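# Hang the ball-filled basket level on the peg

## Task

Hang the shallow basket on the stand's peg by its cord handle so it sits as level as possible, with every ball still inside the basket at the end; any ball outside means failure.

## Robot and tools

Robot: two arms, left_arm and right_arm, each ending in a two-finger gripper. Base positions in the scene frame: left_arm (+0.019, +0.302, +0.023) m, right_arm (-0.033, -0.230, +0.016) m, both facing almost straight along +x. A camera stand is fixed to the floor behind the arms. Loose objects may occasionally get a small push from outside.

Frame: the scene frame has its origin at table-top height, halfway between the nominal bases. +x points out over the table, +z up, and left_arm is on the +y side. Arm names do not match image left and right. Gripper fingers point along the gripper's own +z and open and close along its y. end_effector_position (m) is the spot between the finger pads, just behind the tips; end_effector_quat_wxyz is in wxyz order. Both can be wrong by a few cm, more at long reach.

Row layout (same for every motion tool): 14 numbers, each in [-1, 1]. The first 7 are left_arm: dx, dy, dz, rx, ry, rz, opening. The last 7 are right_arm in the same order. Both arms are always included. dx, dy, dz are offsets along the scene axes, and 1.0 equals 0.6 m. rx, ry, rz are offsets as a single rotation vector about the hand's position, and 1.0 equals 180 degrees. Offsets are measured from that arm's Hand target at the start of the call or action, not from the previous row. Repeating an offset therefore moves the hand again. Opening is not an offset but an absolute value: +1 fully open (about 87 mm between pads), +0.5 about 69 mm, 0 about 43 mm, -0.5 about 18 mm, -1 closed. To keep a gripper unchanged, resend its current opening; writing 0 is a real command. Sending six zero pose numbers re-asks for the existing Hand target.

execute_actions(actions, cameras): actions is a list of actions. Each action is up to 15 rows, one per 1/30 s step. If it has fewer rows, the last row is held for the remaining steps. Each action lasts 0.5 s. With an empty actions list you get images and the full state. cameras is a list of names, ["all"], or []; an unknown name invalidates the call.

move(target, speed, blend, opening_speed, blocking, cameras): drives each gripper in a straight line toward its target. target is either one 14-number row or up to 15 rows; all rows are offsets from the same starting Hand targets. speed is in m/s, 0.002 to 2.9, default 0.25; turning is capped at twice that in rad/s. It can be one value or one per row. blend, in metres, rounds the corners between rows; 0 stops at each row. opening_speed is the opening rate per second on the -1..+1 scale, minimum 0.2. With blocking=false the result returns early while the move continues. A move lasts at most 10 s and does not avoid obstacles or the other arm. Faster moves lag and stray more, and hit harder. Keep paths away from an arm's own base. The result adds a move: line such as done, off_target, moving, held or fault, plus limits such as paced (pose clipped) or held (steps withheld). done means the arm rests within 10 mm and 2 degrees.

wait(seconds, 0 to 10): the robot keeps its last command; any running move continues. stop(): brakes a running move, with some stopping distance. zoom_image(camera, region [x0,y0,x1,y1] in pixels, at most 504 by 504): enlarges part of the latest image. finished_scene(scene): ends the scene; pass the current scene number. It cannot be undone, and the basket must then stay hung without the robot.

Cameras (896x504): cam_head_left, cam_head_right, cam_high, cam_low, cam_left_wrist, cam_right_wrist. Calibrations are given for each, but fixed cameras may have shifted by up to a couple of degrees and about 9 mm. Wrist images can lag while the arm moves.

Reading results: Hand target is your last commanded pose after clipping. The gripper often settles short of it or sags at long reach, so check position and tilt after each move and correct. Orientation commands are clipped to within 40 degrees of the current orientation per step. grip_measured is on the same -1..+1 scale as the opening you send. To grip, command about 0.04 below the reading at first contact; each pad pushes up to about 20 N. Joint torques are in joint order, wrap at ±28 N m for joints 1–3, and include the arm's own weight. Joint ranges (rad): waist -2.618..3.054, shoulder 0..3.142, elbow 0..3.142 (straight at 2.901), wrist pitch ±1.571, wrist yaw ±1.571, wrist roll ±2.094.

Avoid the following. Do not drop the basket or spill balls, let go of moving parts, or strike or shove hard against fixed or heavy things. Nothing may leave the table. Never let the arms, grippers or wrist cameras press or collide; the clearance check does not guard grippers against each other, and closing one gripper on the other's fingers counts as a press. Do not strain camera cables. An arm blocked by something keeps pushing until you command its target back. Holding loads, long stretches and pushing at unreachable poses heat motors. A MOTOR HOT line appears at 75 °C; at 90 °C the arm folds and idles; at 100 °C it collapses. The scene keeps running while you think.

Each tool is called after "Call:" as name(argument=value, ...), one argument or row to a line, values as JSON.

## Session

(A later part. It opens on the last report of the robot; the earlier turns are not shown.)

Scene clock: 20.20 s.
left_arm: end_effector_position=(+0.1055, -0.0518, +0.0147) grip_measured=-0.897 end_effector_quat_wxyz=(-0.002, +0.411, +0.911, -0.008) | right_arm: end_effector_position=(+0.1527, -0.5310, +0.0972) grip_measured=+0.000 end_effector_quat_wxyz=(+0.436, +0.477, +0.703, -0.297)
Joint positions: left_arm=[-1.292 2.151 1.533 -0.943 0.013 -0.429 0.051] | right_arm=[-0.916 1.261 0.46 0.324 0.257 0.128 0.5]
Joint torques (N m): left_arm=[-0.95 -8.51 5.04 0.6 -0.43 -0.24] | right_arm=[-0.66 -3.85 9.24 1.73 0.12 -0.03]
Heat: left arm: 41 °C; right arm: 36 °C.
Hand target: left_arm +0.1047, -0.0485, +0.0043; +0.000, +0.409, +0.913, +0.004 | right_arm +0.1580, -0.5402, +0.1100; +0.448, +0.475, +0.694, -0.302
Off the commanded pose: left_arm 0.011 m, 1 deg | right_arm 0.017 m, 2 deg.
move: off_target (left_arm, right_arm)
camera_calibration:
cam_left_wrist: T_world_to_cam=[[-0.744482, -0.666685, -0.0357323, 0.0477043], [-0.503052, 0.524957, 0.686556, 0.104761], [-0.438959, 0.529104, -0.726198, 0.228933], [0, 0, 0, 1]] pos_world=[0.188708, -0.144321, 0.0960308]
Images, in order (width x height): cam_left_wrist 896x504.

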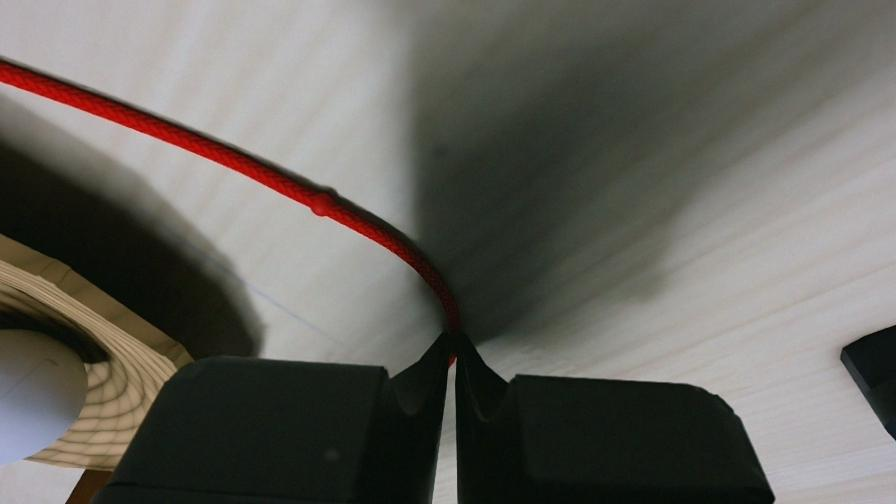

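Call:
move(
  target=[
    [0.06,0.037,0.23,0,0,0,-1, 0,0,0,0,0,0,0],
    [0.218,0.159,0.33,0,0,0,-1,0,0,0,0,0,0,0],
  ],
  speed=0.1,
  blend=0.03,
  cameras=["all"],
)

Call:
zoom_image(
  camera="cam_low",
  region=[380, 100, 580, 300],
)

Scene clock: 23.90 s.
left_arm: end_effector_position=(+0.2292, +0.0440, +0.1828) grip_measured=-0.897 end_effector_quat_wxyz=(-0.007, +0.407, +0.914, -0.001) | right_arm: end_effector_position=(+0.1527, -0.5310, +0.0972) grip_measured=+0.000 end_effector_quat_wxyz=(+0.436, +0.477, +0.703, -0.297)
Joint positions: left_arm=[-0.893 2.007 1.99 -1.567 0.008 -0.04 0.051] | right_arm=[-0.916 1.261 0.46 0.324 0.257 0.128 0.5]
Joint torques (N m): left_arm=[0.55 -12.68 9.73 0.29 -0.36 0.08] | right_arm=[-0.75 -3.67 9.13 1.7 0.1 -0.07]
Heat: left arm: 41 °C; right arm: 37 °C.
Hand target: left_arm +0.2355, +0.0470, +0.2022; +0.000, +0.409, +0.913, +0.004 | right_arm +0.1580, -0.5402, +0.1100; +0.448, +0.475, +0.694, -0.302
Off the commanded pose: left_arm 0.021 m, 1 deg | right_arm 0.017 m, 2 deg.
joint sent to its limit (left arm) — joint 4 (wrist pitch), lower limit. The joint targets are off in orientation, not in position.
move: off_target (left_arm, right_arm)
camera_calibration:
cam_left_wrist: T_world_to_cam=[[-0.737504, -0.673921, -0.0437983, 0.20981], [-0.505184, 0.507482, 0.698034, 0.000531408], [-0.448192, 0.536929, -0.714724, 0.354296], [0, 0, 0, 1]] pos_world=[0.313797, -0.0491062, 0.262042]
cam_right_wrist: T_world_to_cam=[[-0.943956, -0.327542, 0.0407761, -0.0413243], [-0.317874, 0.868842, -0.379564, 0.586784], [0.0888951, -0.371253, -0.924267, 0.0245895], [0, 0, 0, 1]] pos_world=[0.145329, -0.51423, 0.247134]

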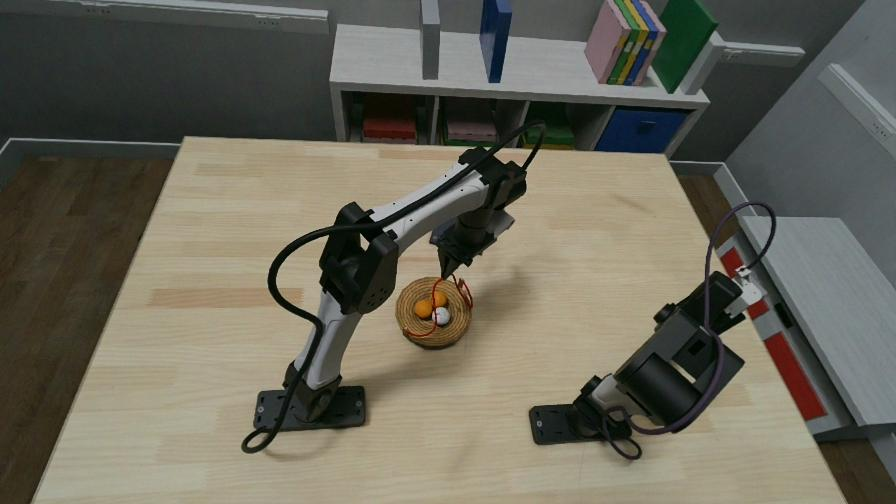

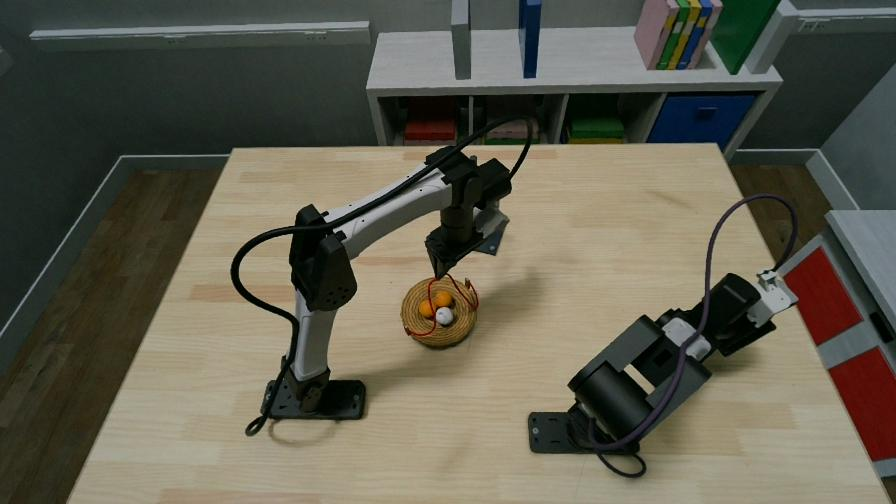

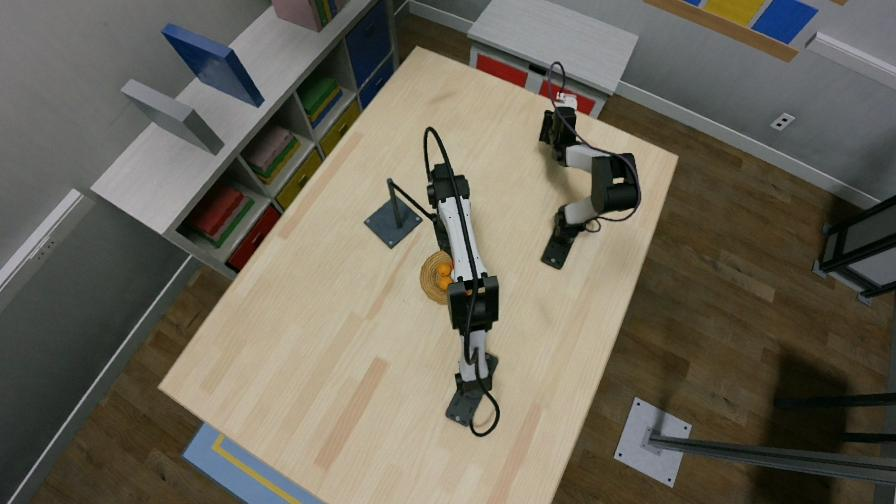

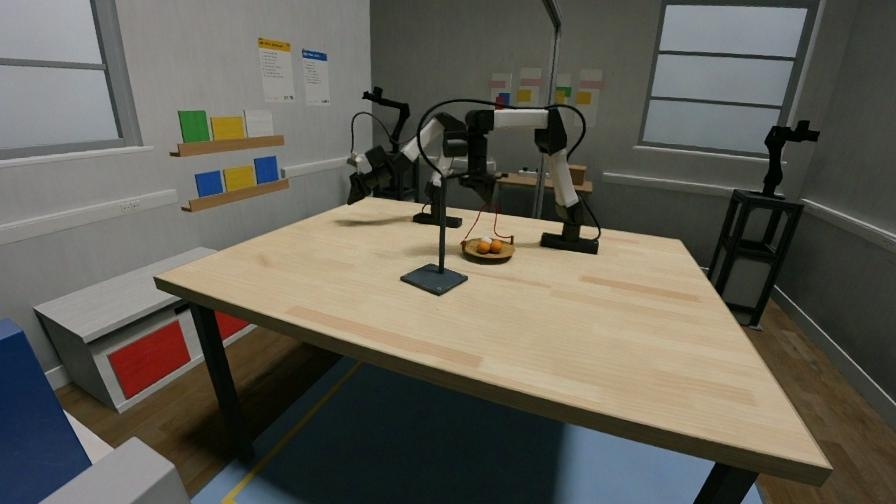

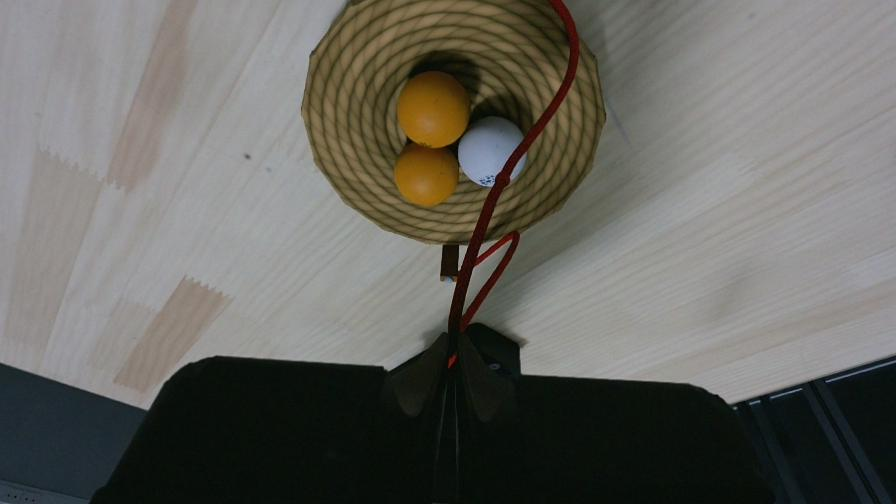

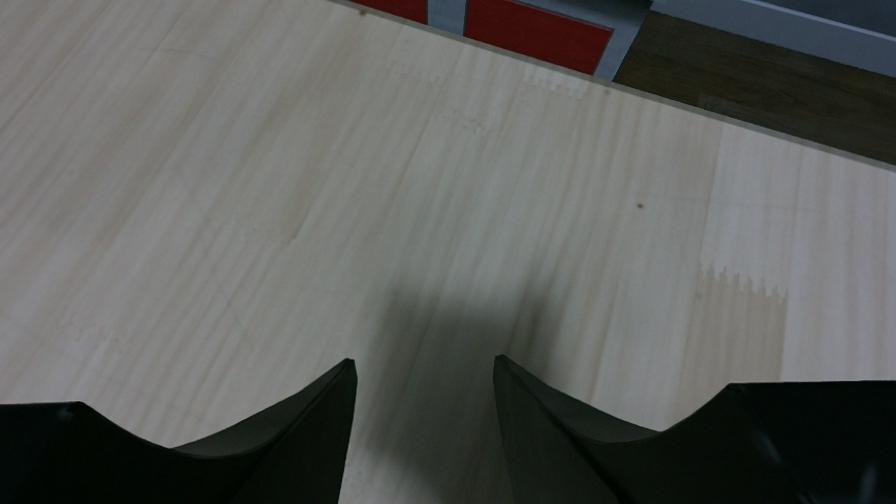

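Scaled by 2.520 from the camera's 896x504 image, which has a finer 1280x720 frame.

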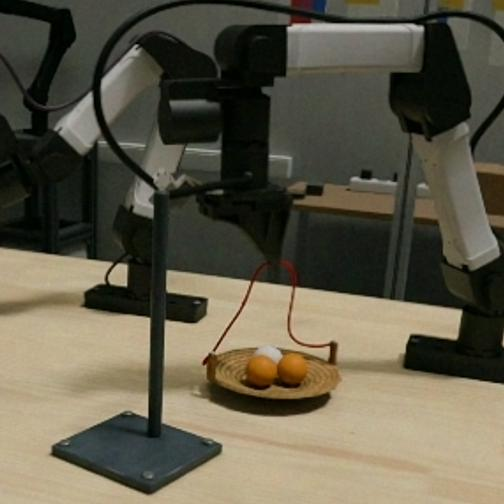

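Call:
move(
  target=[
    [-0.085,-0.045,0.0,0,0,0,-1, 0,0,0,0,0,0,0],
    [-0.085,-0.045,0.085,0,0,0,-1,0,0,0,0,0,0,0],
  ],
  speed=0.05,
  blend=0.01,
  cameras=["all"],
)

Call:
zoom_image(
  camera="cam_low",
  region=[380, 100, 580, 300],
)

Scene clock: 27.23 s.
left_arm: end_effector_position=(+0.1866, +0.0200, +0.2374) grip_measured=-0.897 end_effector_quat_wxyz=(+0.071, +0.411, +0.908, -0.049) | right_arm: end_effector_position=(+0.1527, -0.5310, +0.0972) grip_measured=+0.000 end_effector_quat_wxyz=(+0.436, +0.477, +0.703, -0.297)
Joint positions: left_arm=[-1.028 1.856 2.024 -1.567 0.002 -0.163 0.051] | right_arm=[-0.916 1.261 0.46 0.324 0.257 0.128 0.5]
Joint torques (N m): left_arm=[-0.8 -10.69 9.42 0.62 -0.26 -0.24] | right_arm=[-0.73 -3.78 9.07 1.72 0.09 -0.09]
Heat: left arm: 41 °C; right arm: 38 °C.
Hand target: left_arm +0.1845, +0.0200, +0.2532; +0.000, +0.409, +0.913, +0.004 | right_arm +0.1580, -0.5402, +0.1100; +0.448, +0.475, +0.694, -0.302
Off the commanded pose: left_arm 0.016 m, 10 deg | right_arm 0.017 m, 2 deg.
joint sent to its limit (left arm) — joint 4 (wrist pitch), lower limit. The joint targets are off in orientation, not in position.
move: off_target (left_arm, right_arm)
camera_calibration:
cam_left_wrist: T_world_to_cam=[[-0.742462, -0.669595, -0.0198286, 0.159716], [-0.56436, 0.60928, 0.557024, -0.00444412], [-0.360899, 0.424759, -0.83026, 0.400484], [0, 0, 0, 1]] pos_world=[0.260609, -0.0604568, 0.338148]
cam_right_wrist: T_world_to_cam=[[-0.943956, -0.327542, 0.0407761, -0.0413243], [-0.317874, 0.868842, -0.379564, 0.586784], [0.0888951, -0.371253, -0.924267, 0.0245895], [0, 0, 0, 1]] pos_world=[0.145329, -0.51423, 0.247134]

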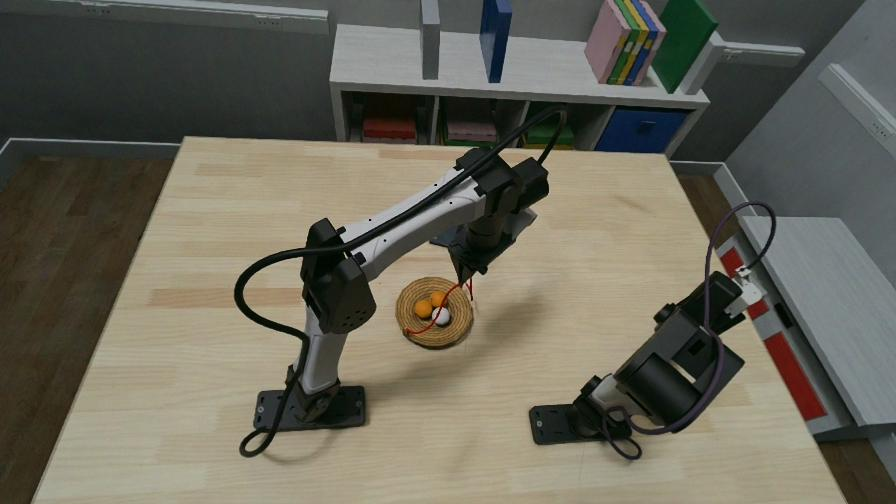

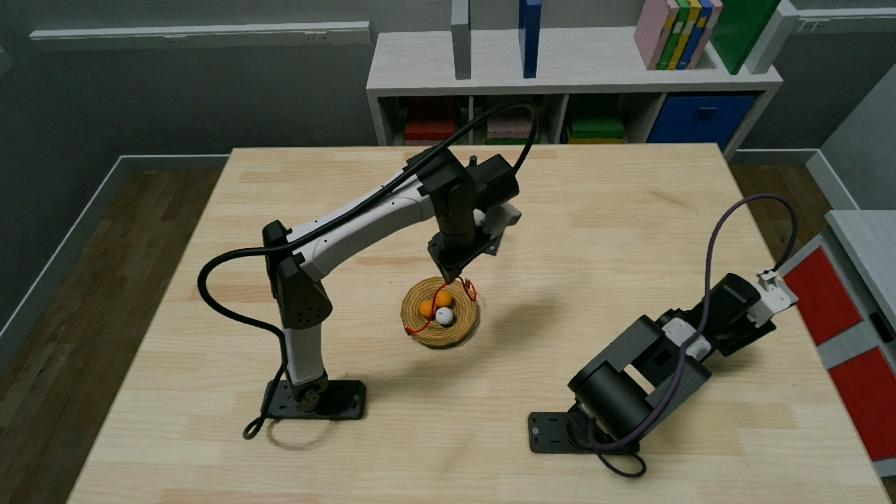

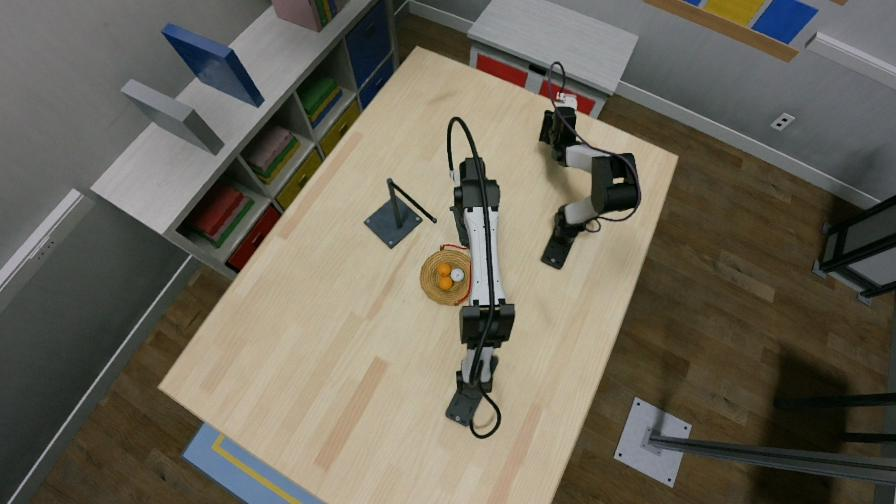

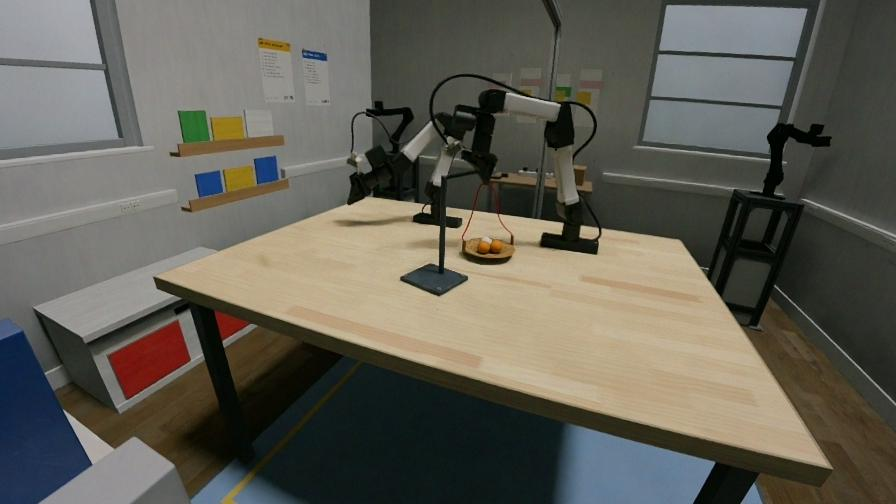

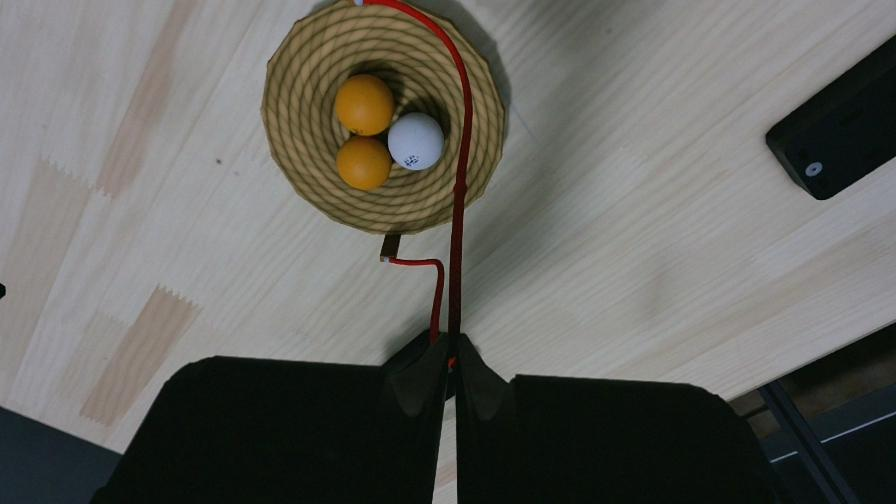

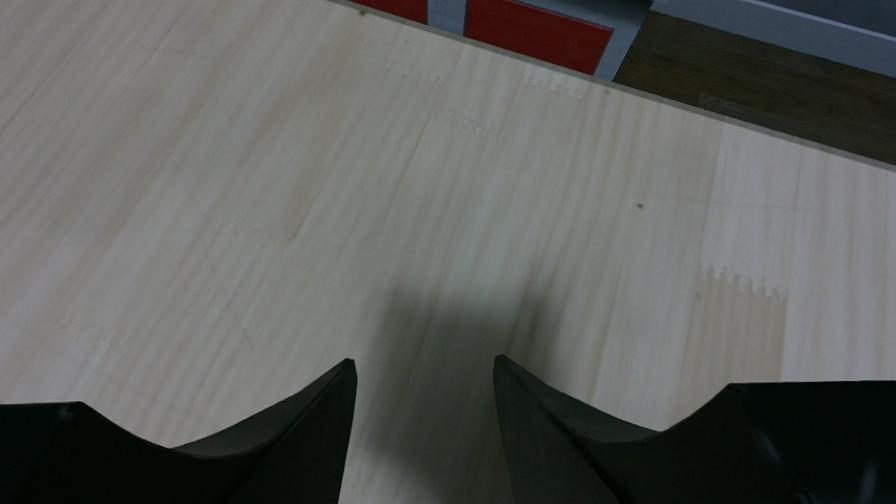

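Scaled by 2.520 from the camera's 896x504 image, which has a finer 1280x720 frame.

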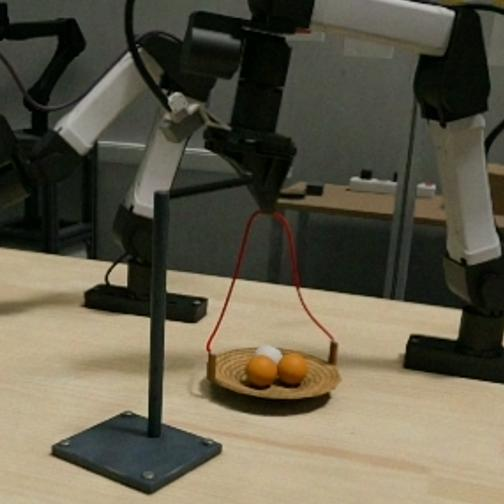

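Call:
move(
  target=[
    [0.025,0.017,0.04,0,0,0,-1, 0,0,0,0,0,0,0],
    [0.025,0.017,0.08,0,0,0,-1,0,0,0,0,0,0,0],
  ],
  speed=0.03,
  blend=0.01,
  cameras=["all"],
)

Call:
zoom_image(
  camera="cam_low",
  region=[380, 100, 580, 300],
)

Scene clock: 32.20 s.
left_arm: end_effector_position=(+0.1986, +0.0253, +0.2824) grip_measured=-0.898 end_effector_quat_wxyz=(+0.141, +0.399, +0.902, -0.089) | right_arm: end_effector_position=(+0.1527, -0.5310, +0.0972) grip_measured=+0.000 end_effector_quat_wxyz=(+0.436, +0.477, +0.703, -0.297)
Joint positions: left_arm=[-0.991 1.779 2.111 -1.568 0.002 -0.144 0.051] | right_arm=[-0.916 1.261 0.46 0.324 0.257 0.128 0.5]
Joint torques (N m): left_arm=[0.57 -10.3 9.7 0.92 -0.19 0.08] | right_arm=[-0.8 -3.82 9.16 1.72 0.09 -0.06]
Heat: left arm: 42 °C; right arm: 39 °C.
Hand target: left_arm +0.1995, +0.0302, +0.3012; +0.000, +0.409, +0.913, +0.004 | right_arm +0.1580, -0.5402, +0.1100; +0.448, +0.475, +0.694, -0.302
Off the commanded pose: left_arm 0.019 m, 20 deg | right_arm 0.017 m, 2 deg.
joint sent to its limit (left arm) — joint 4 (wrist pitch), lower limit. The joint targets are off in orientation, not in position.
move: off_target (left_arm, right_arm)
camera_calibration:
cam_left_wrist: T_world_to_cam=[[-0.728903, -0.684611, 0.00286253, 0.164373], [-0.621553, 0.663508, 0.416448, 0.0235853], [-0.287004, 0.301771, -0.909155, 0.450623], [0, 0, 0, 1]] pos_world=[0.263802, -0.0391027, 0.399394]
cam_right_wrist: T_world_to_cam=[[-0.943956, -0.327542, 0.0407761, -0.0413243], [-0.317874, 0.868842, -0.379564, 0.586784], [0.0888951, -0.371253, -0.924267, 0.0245895], [0, 0, 0, 1]] pos_world=[0.145329, -0.51423, 0.247134]

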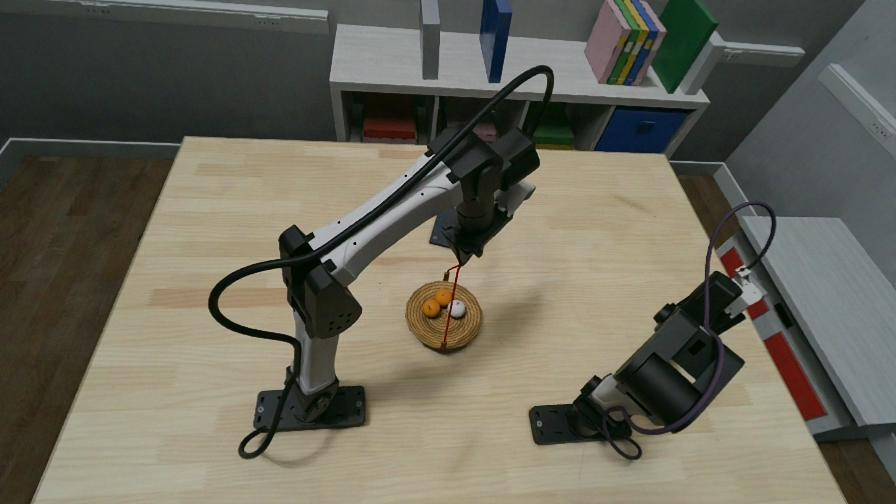

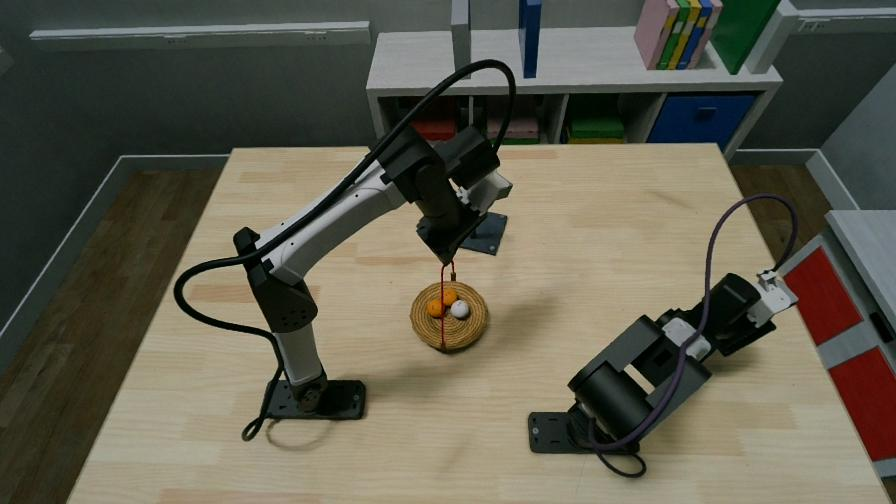

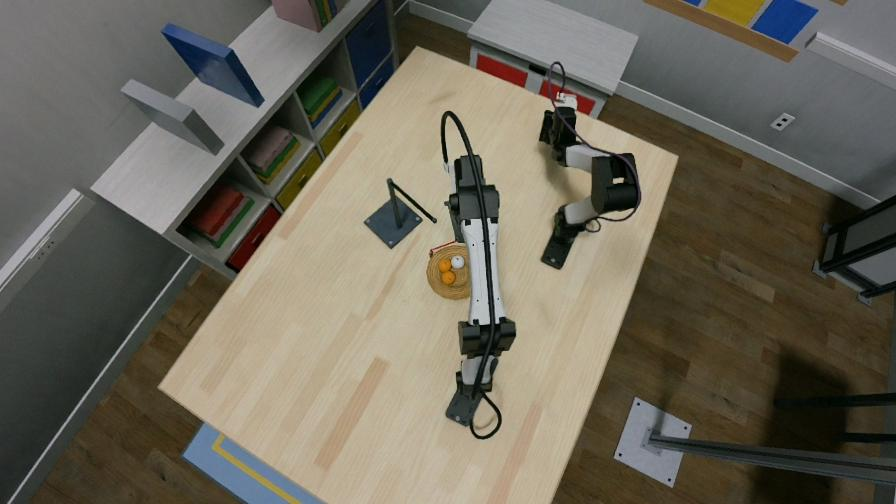

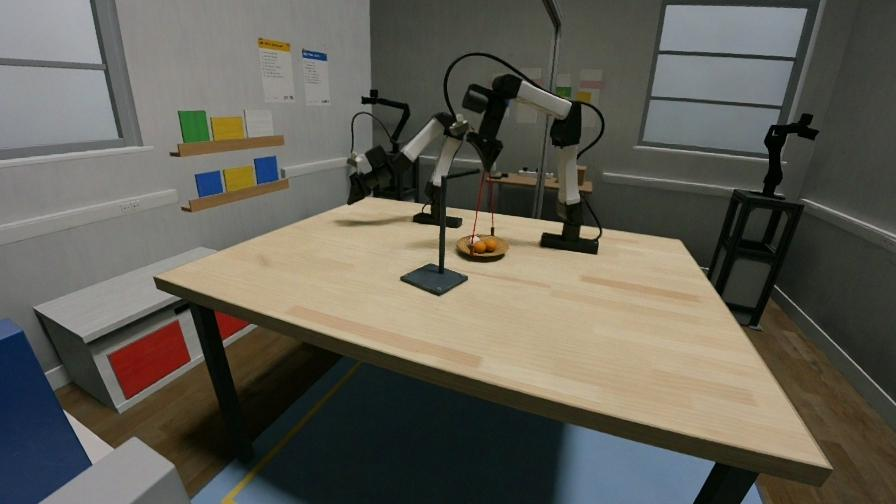

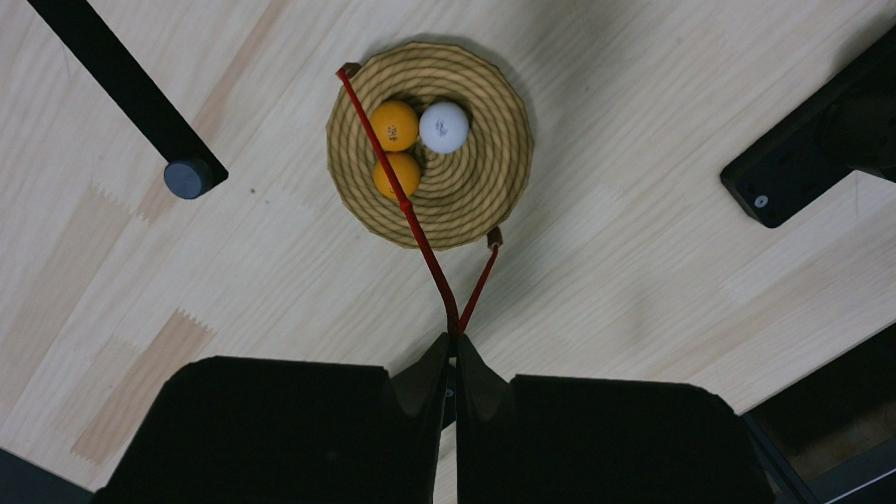

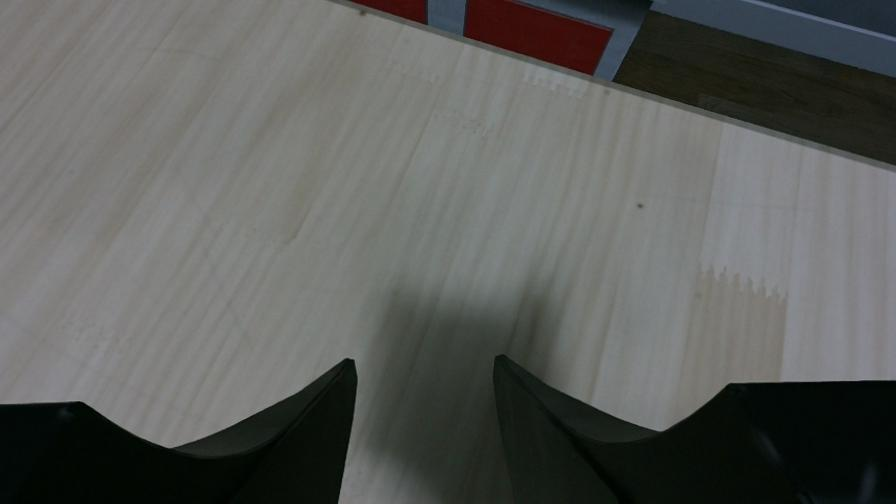

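Scaled by 2.520 from the camera's 896x504 image, which has a finer 1280x720 frame.

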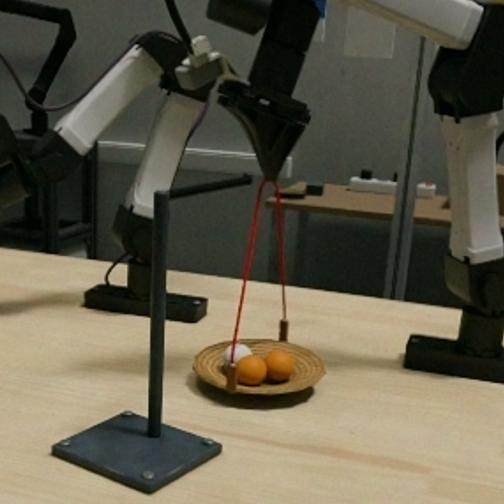

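Call:
move(
  target=[0,0,0.09,0,0,0,-1, 0,0,0,0,0,0,0],
  speed=0.03,
  cameras=["cam_left_wrist","cam_head_left","cam_low","cam_head_right"],
)

Call:
zoom_image(
  camera="cam_low",
  region=[380, 100, 580, 300],
)

Scene clock: 39.27 s.
left_arm: end_effector_position=(+0.2006, +0.0245, +0.3354) grip_measured=-0.898 end_effector_quat_wxyz=(+0.219, +0.389, +0.884, -0.138) | right_arm: end_effector_position=(+0.1527, -0.5310, +0.0972) grip_measured=+0.000 end_effector_quat_wxyz=(+0.436, +0.477, +0.703, -0.297)
Joint positions: left_arm=[-0.987 1.726 2.252 -1.574 0.002 -0.144 0.051] | right_arm=[-0.916 1.261 0.46 0.324 0.257 0.128 0.5]
Joint torques (N m): left_arm=[0.46 -9.47 9.22 1.27 -0.14 0.05] | right_arm=[-0.77 -3.81 9.21 1.7 0.07 -0.05]
Heat: left arm: 42 °C; right arm: 40 °C.
Hand target: left_arm +0.1995, +0.0302, +0.3552; +0.000, +0.409, +0.913, +0.004 | right_arm +0.1580, -0.5402, +0.1100; +0.448, +0.475, +0.694, -0.302
Off the commanded pose: left_arm 0.021 m, 30 deg | right_arm 0.017 m, 2 deg.
joint sent to its limit (left arm) — joint 4 (wrist pitch), lower limit. The joint targets are off in orientation, not in position.
move: off_target (left_arm, right_arm)
camera_calibration:
cam_left_wrist: T_world_to_cam=[[-0.728141, -0.684667, 0.0322906, 0.155201], [-0.658875, 0.712142, 0.242358, 0.068021], [-0.18893, 0.155195, -0.969649, 0.503857], [0, 0, 0, 1]] pos_world=[0.253019, -0.020376, 0.467068]
Images, in order (width x height): cam_head_left 896x504, cam_head_right 896x504, cam_low 896x504, cam_left_wrist 896x504.

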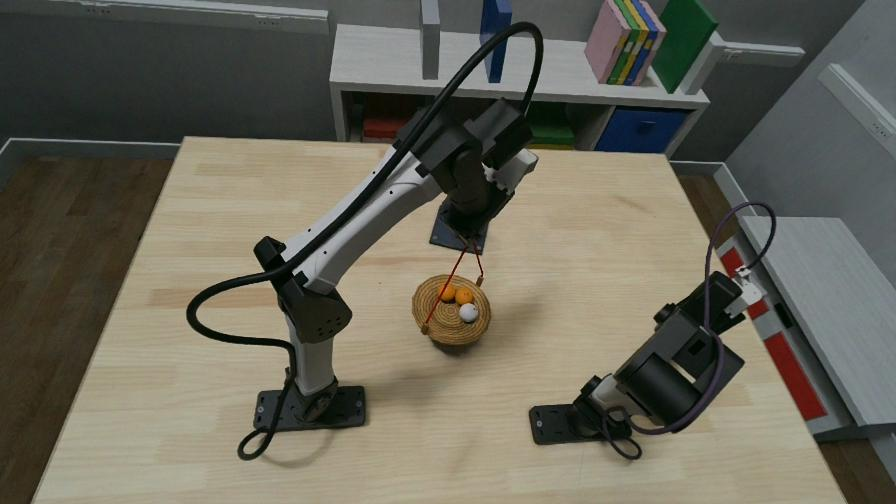

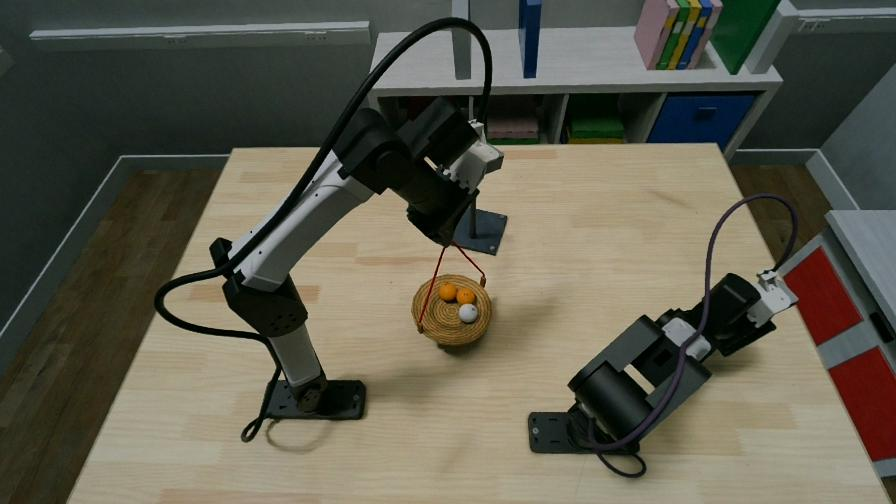

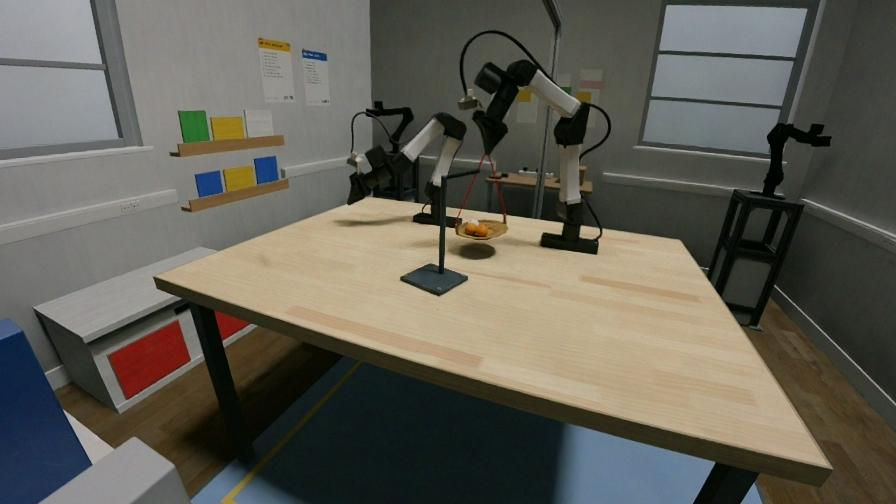

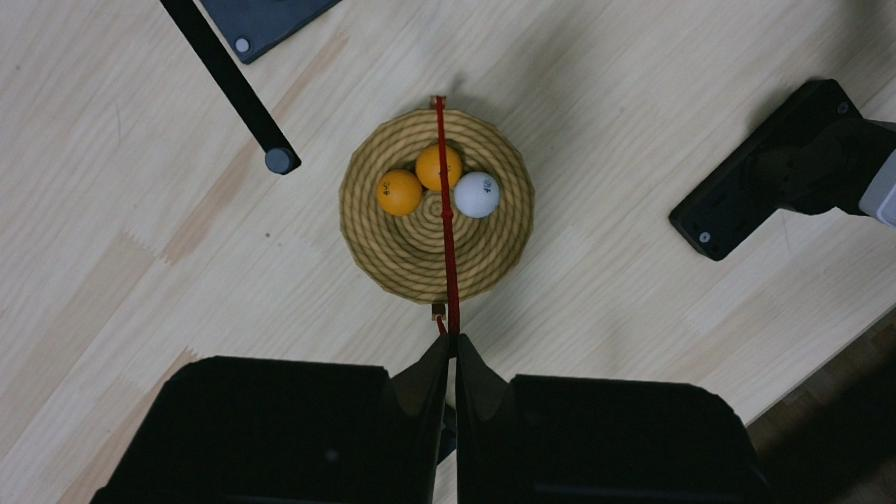

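Scaled by 2.520 from the camera's 896x504 image, which has a finer 1280x720 frame.

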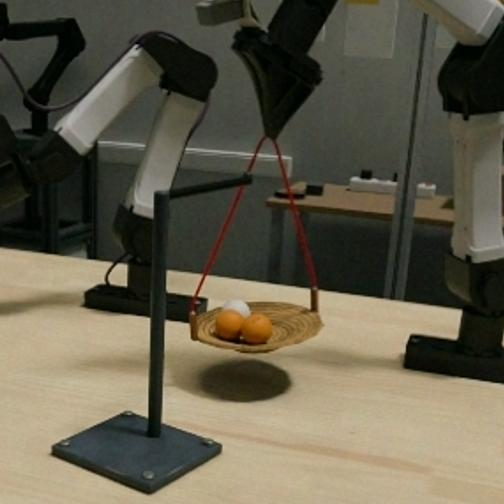

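Call:
move(
  target=[0.05,0.005,-0.015,0,0,-0.317,-1, 0,0,0,0,0,0,0],
  speed=0.12,
  cameras=["cam_left_wrist","cam_head_left","cam_low","cam_head_right","cam_high"],
)

Call:
zoom_image(
  camera="cam_low",
  region=[380, 100, 580, 300],
)

Call:
zoom_image(
  camera="cam_head_left",
  region=[390, 130, 560, 360],
)

Scene clock: 45.40 s.
left_arm: end_effector_position=(+0.2309, +0.0313, +0.3415) grip_measured=-0.898 end_effector_quat_wxyz=(+0.255, +0.771, +0.583, +0.000) | right_arm: end_effector_position=(+0.1527, -0.5310, +0.0972) grip_measured=+0.000 end_effector_quat_wxyz=(+0.436, +0.477, +0.703, -0.297)
Joint positions: left_arm=[-1.036 1.726 2.245 -1.576 -0.048 0.838 0.051] | right_arm=[-0.916 1.261 0.46 0.324 0.257 0.128 0.5]
Joint torques (N m): left_arm=[-1.16 -7.61 5.93 1.27 -0.31 0.07] | right_arm=[-0.8 -3.67 9.25 1.74 0.08 -0.03]
Heat: left arm: 42 °C; right arm: 41 °C.
Hand target: left_arm +0.2295, +0.0332, +0.3463; +0.002, +0.795, +0.606, +0.003 | right_arm +0.1580, -0.5402, +0.1100; +0.448, +0.475, +0.694, -0.302
Off the commanded pose: left_arm 0.005 m, 29 deg | right_arm 0.017 m, 2 deg.
joint read past its limit (left arm) — joint 4 (wrist pitch), lower limit.
joint sent to its limit (left arm) — joint 4 (wrist pitch), lower limit. The joint targets are off in orientation, not in position.
move: off_target (left_arm, right_arm)
camera_calibration:
cam_left_wrist: T_world_to_cam=[[-0.885552, 0.162446, -0.435211, 0.351148], [-0.00975436, 0.930156, 0.367036, -0.117666], [0.464438, 0.329275, -0.822117, 0.30772], [0, 0, 0, 1]] pos_world=[0.166895, -0.0489194, 0.448994]
Images, in order (width x height): cam_head_left 896x504, cam_head_right 896x504, cam_high 896x504, cam_low 896x504, cam_left_wrist 896x504.

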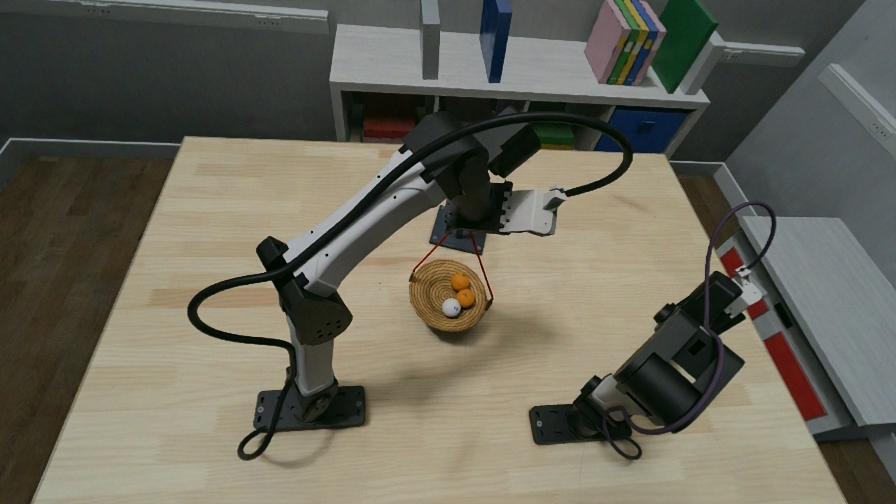

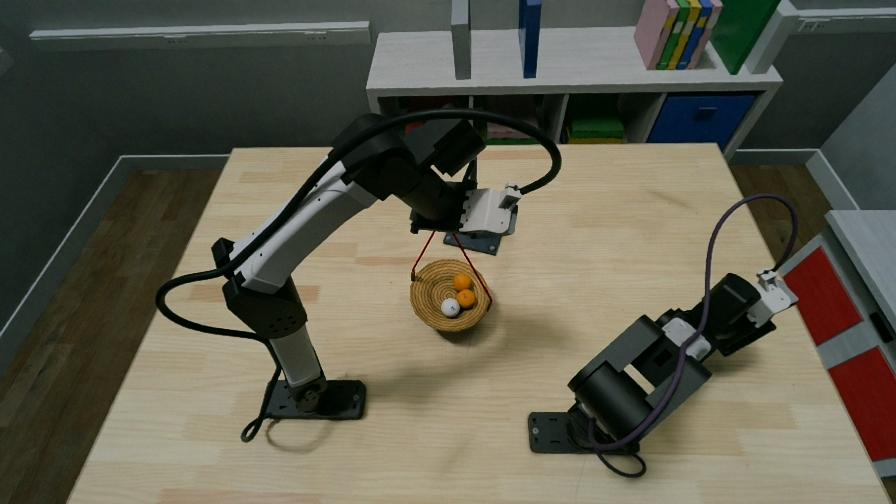

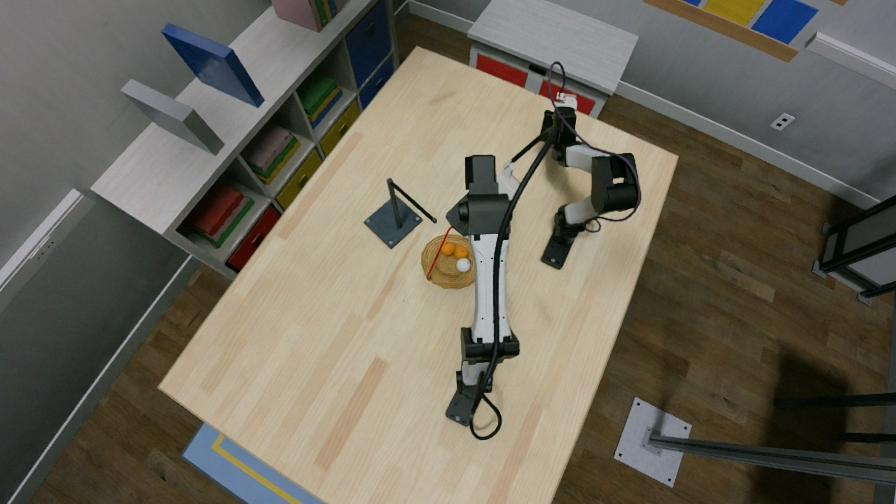

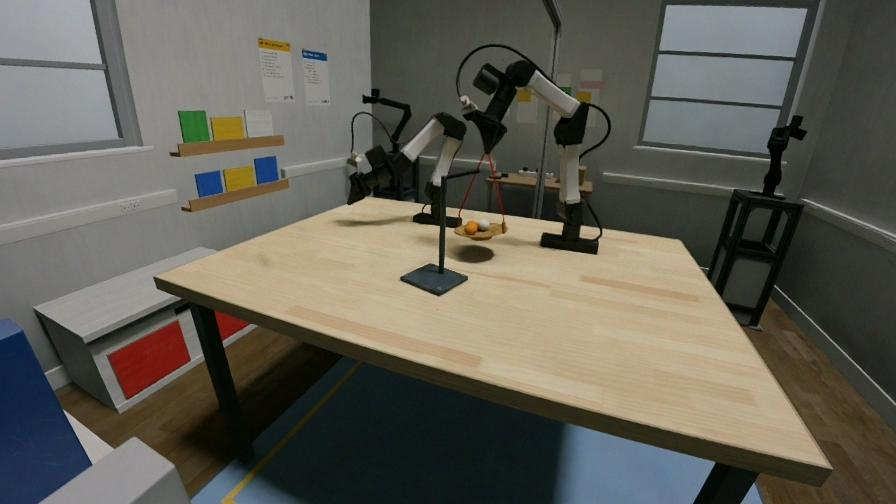

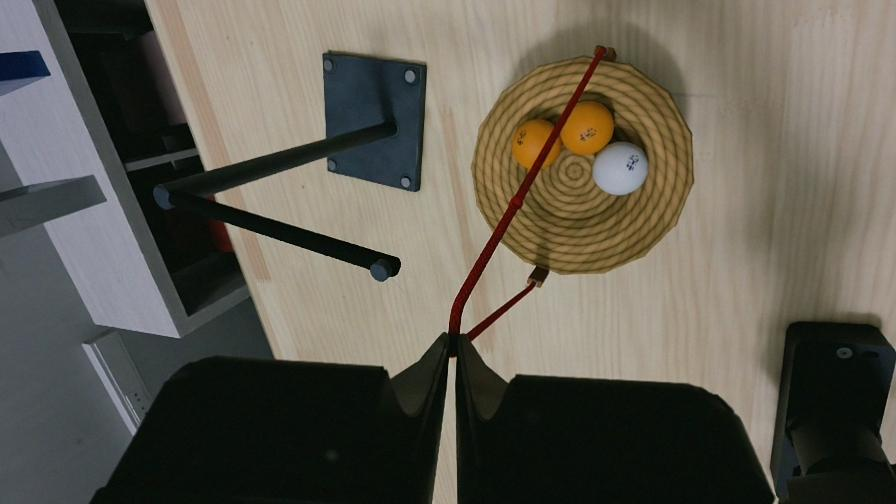

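Scaled by 2.520 from the camera's 896x504 image, which has a finer 1280x720 frame.

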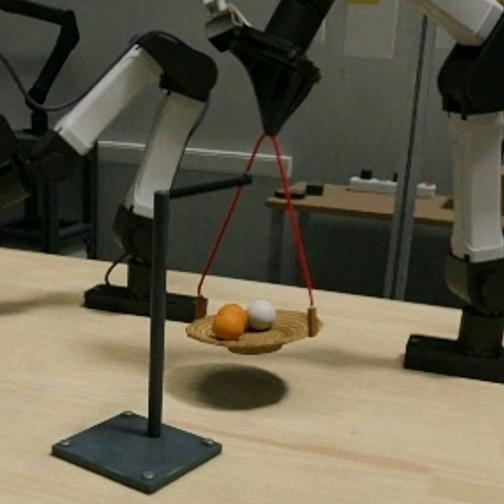

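Scaled by 2.191 from the camera's 896x504 image, which has a finer 1280x720 frame.

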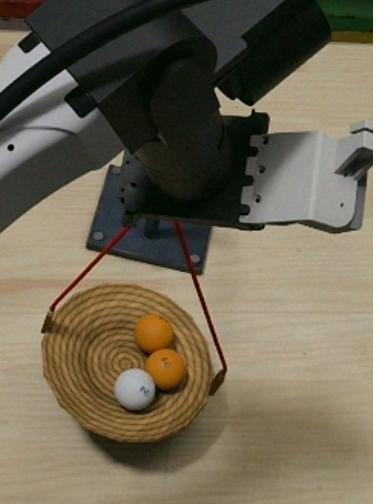

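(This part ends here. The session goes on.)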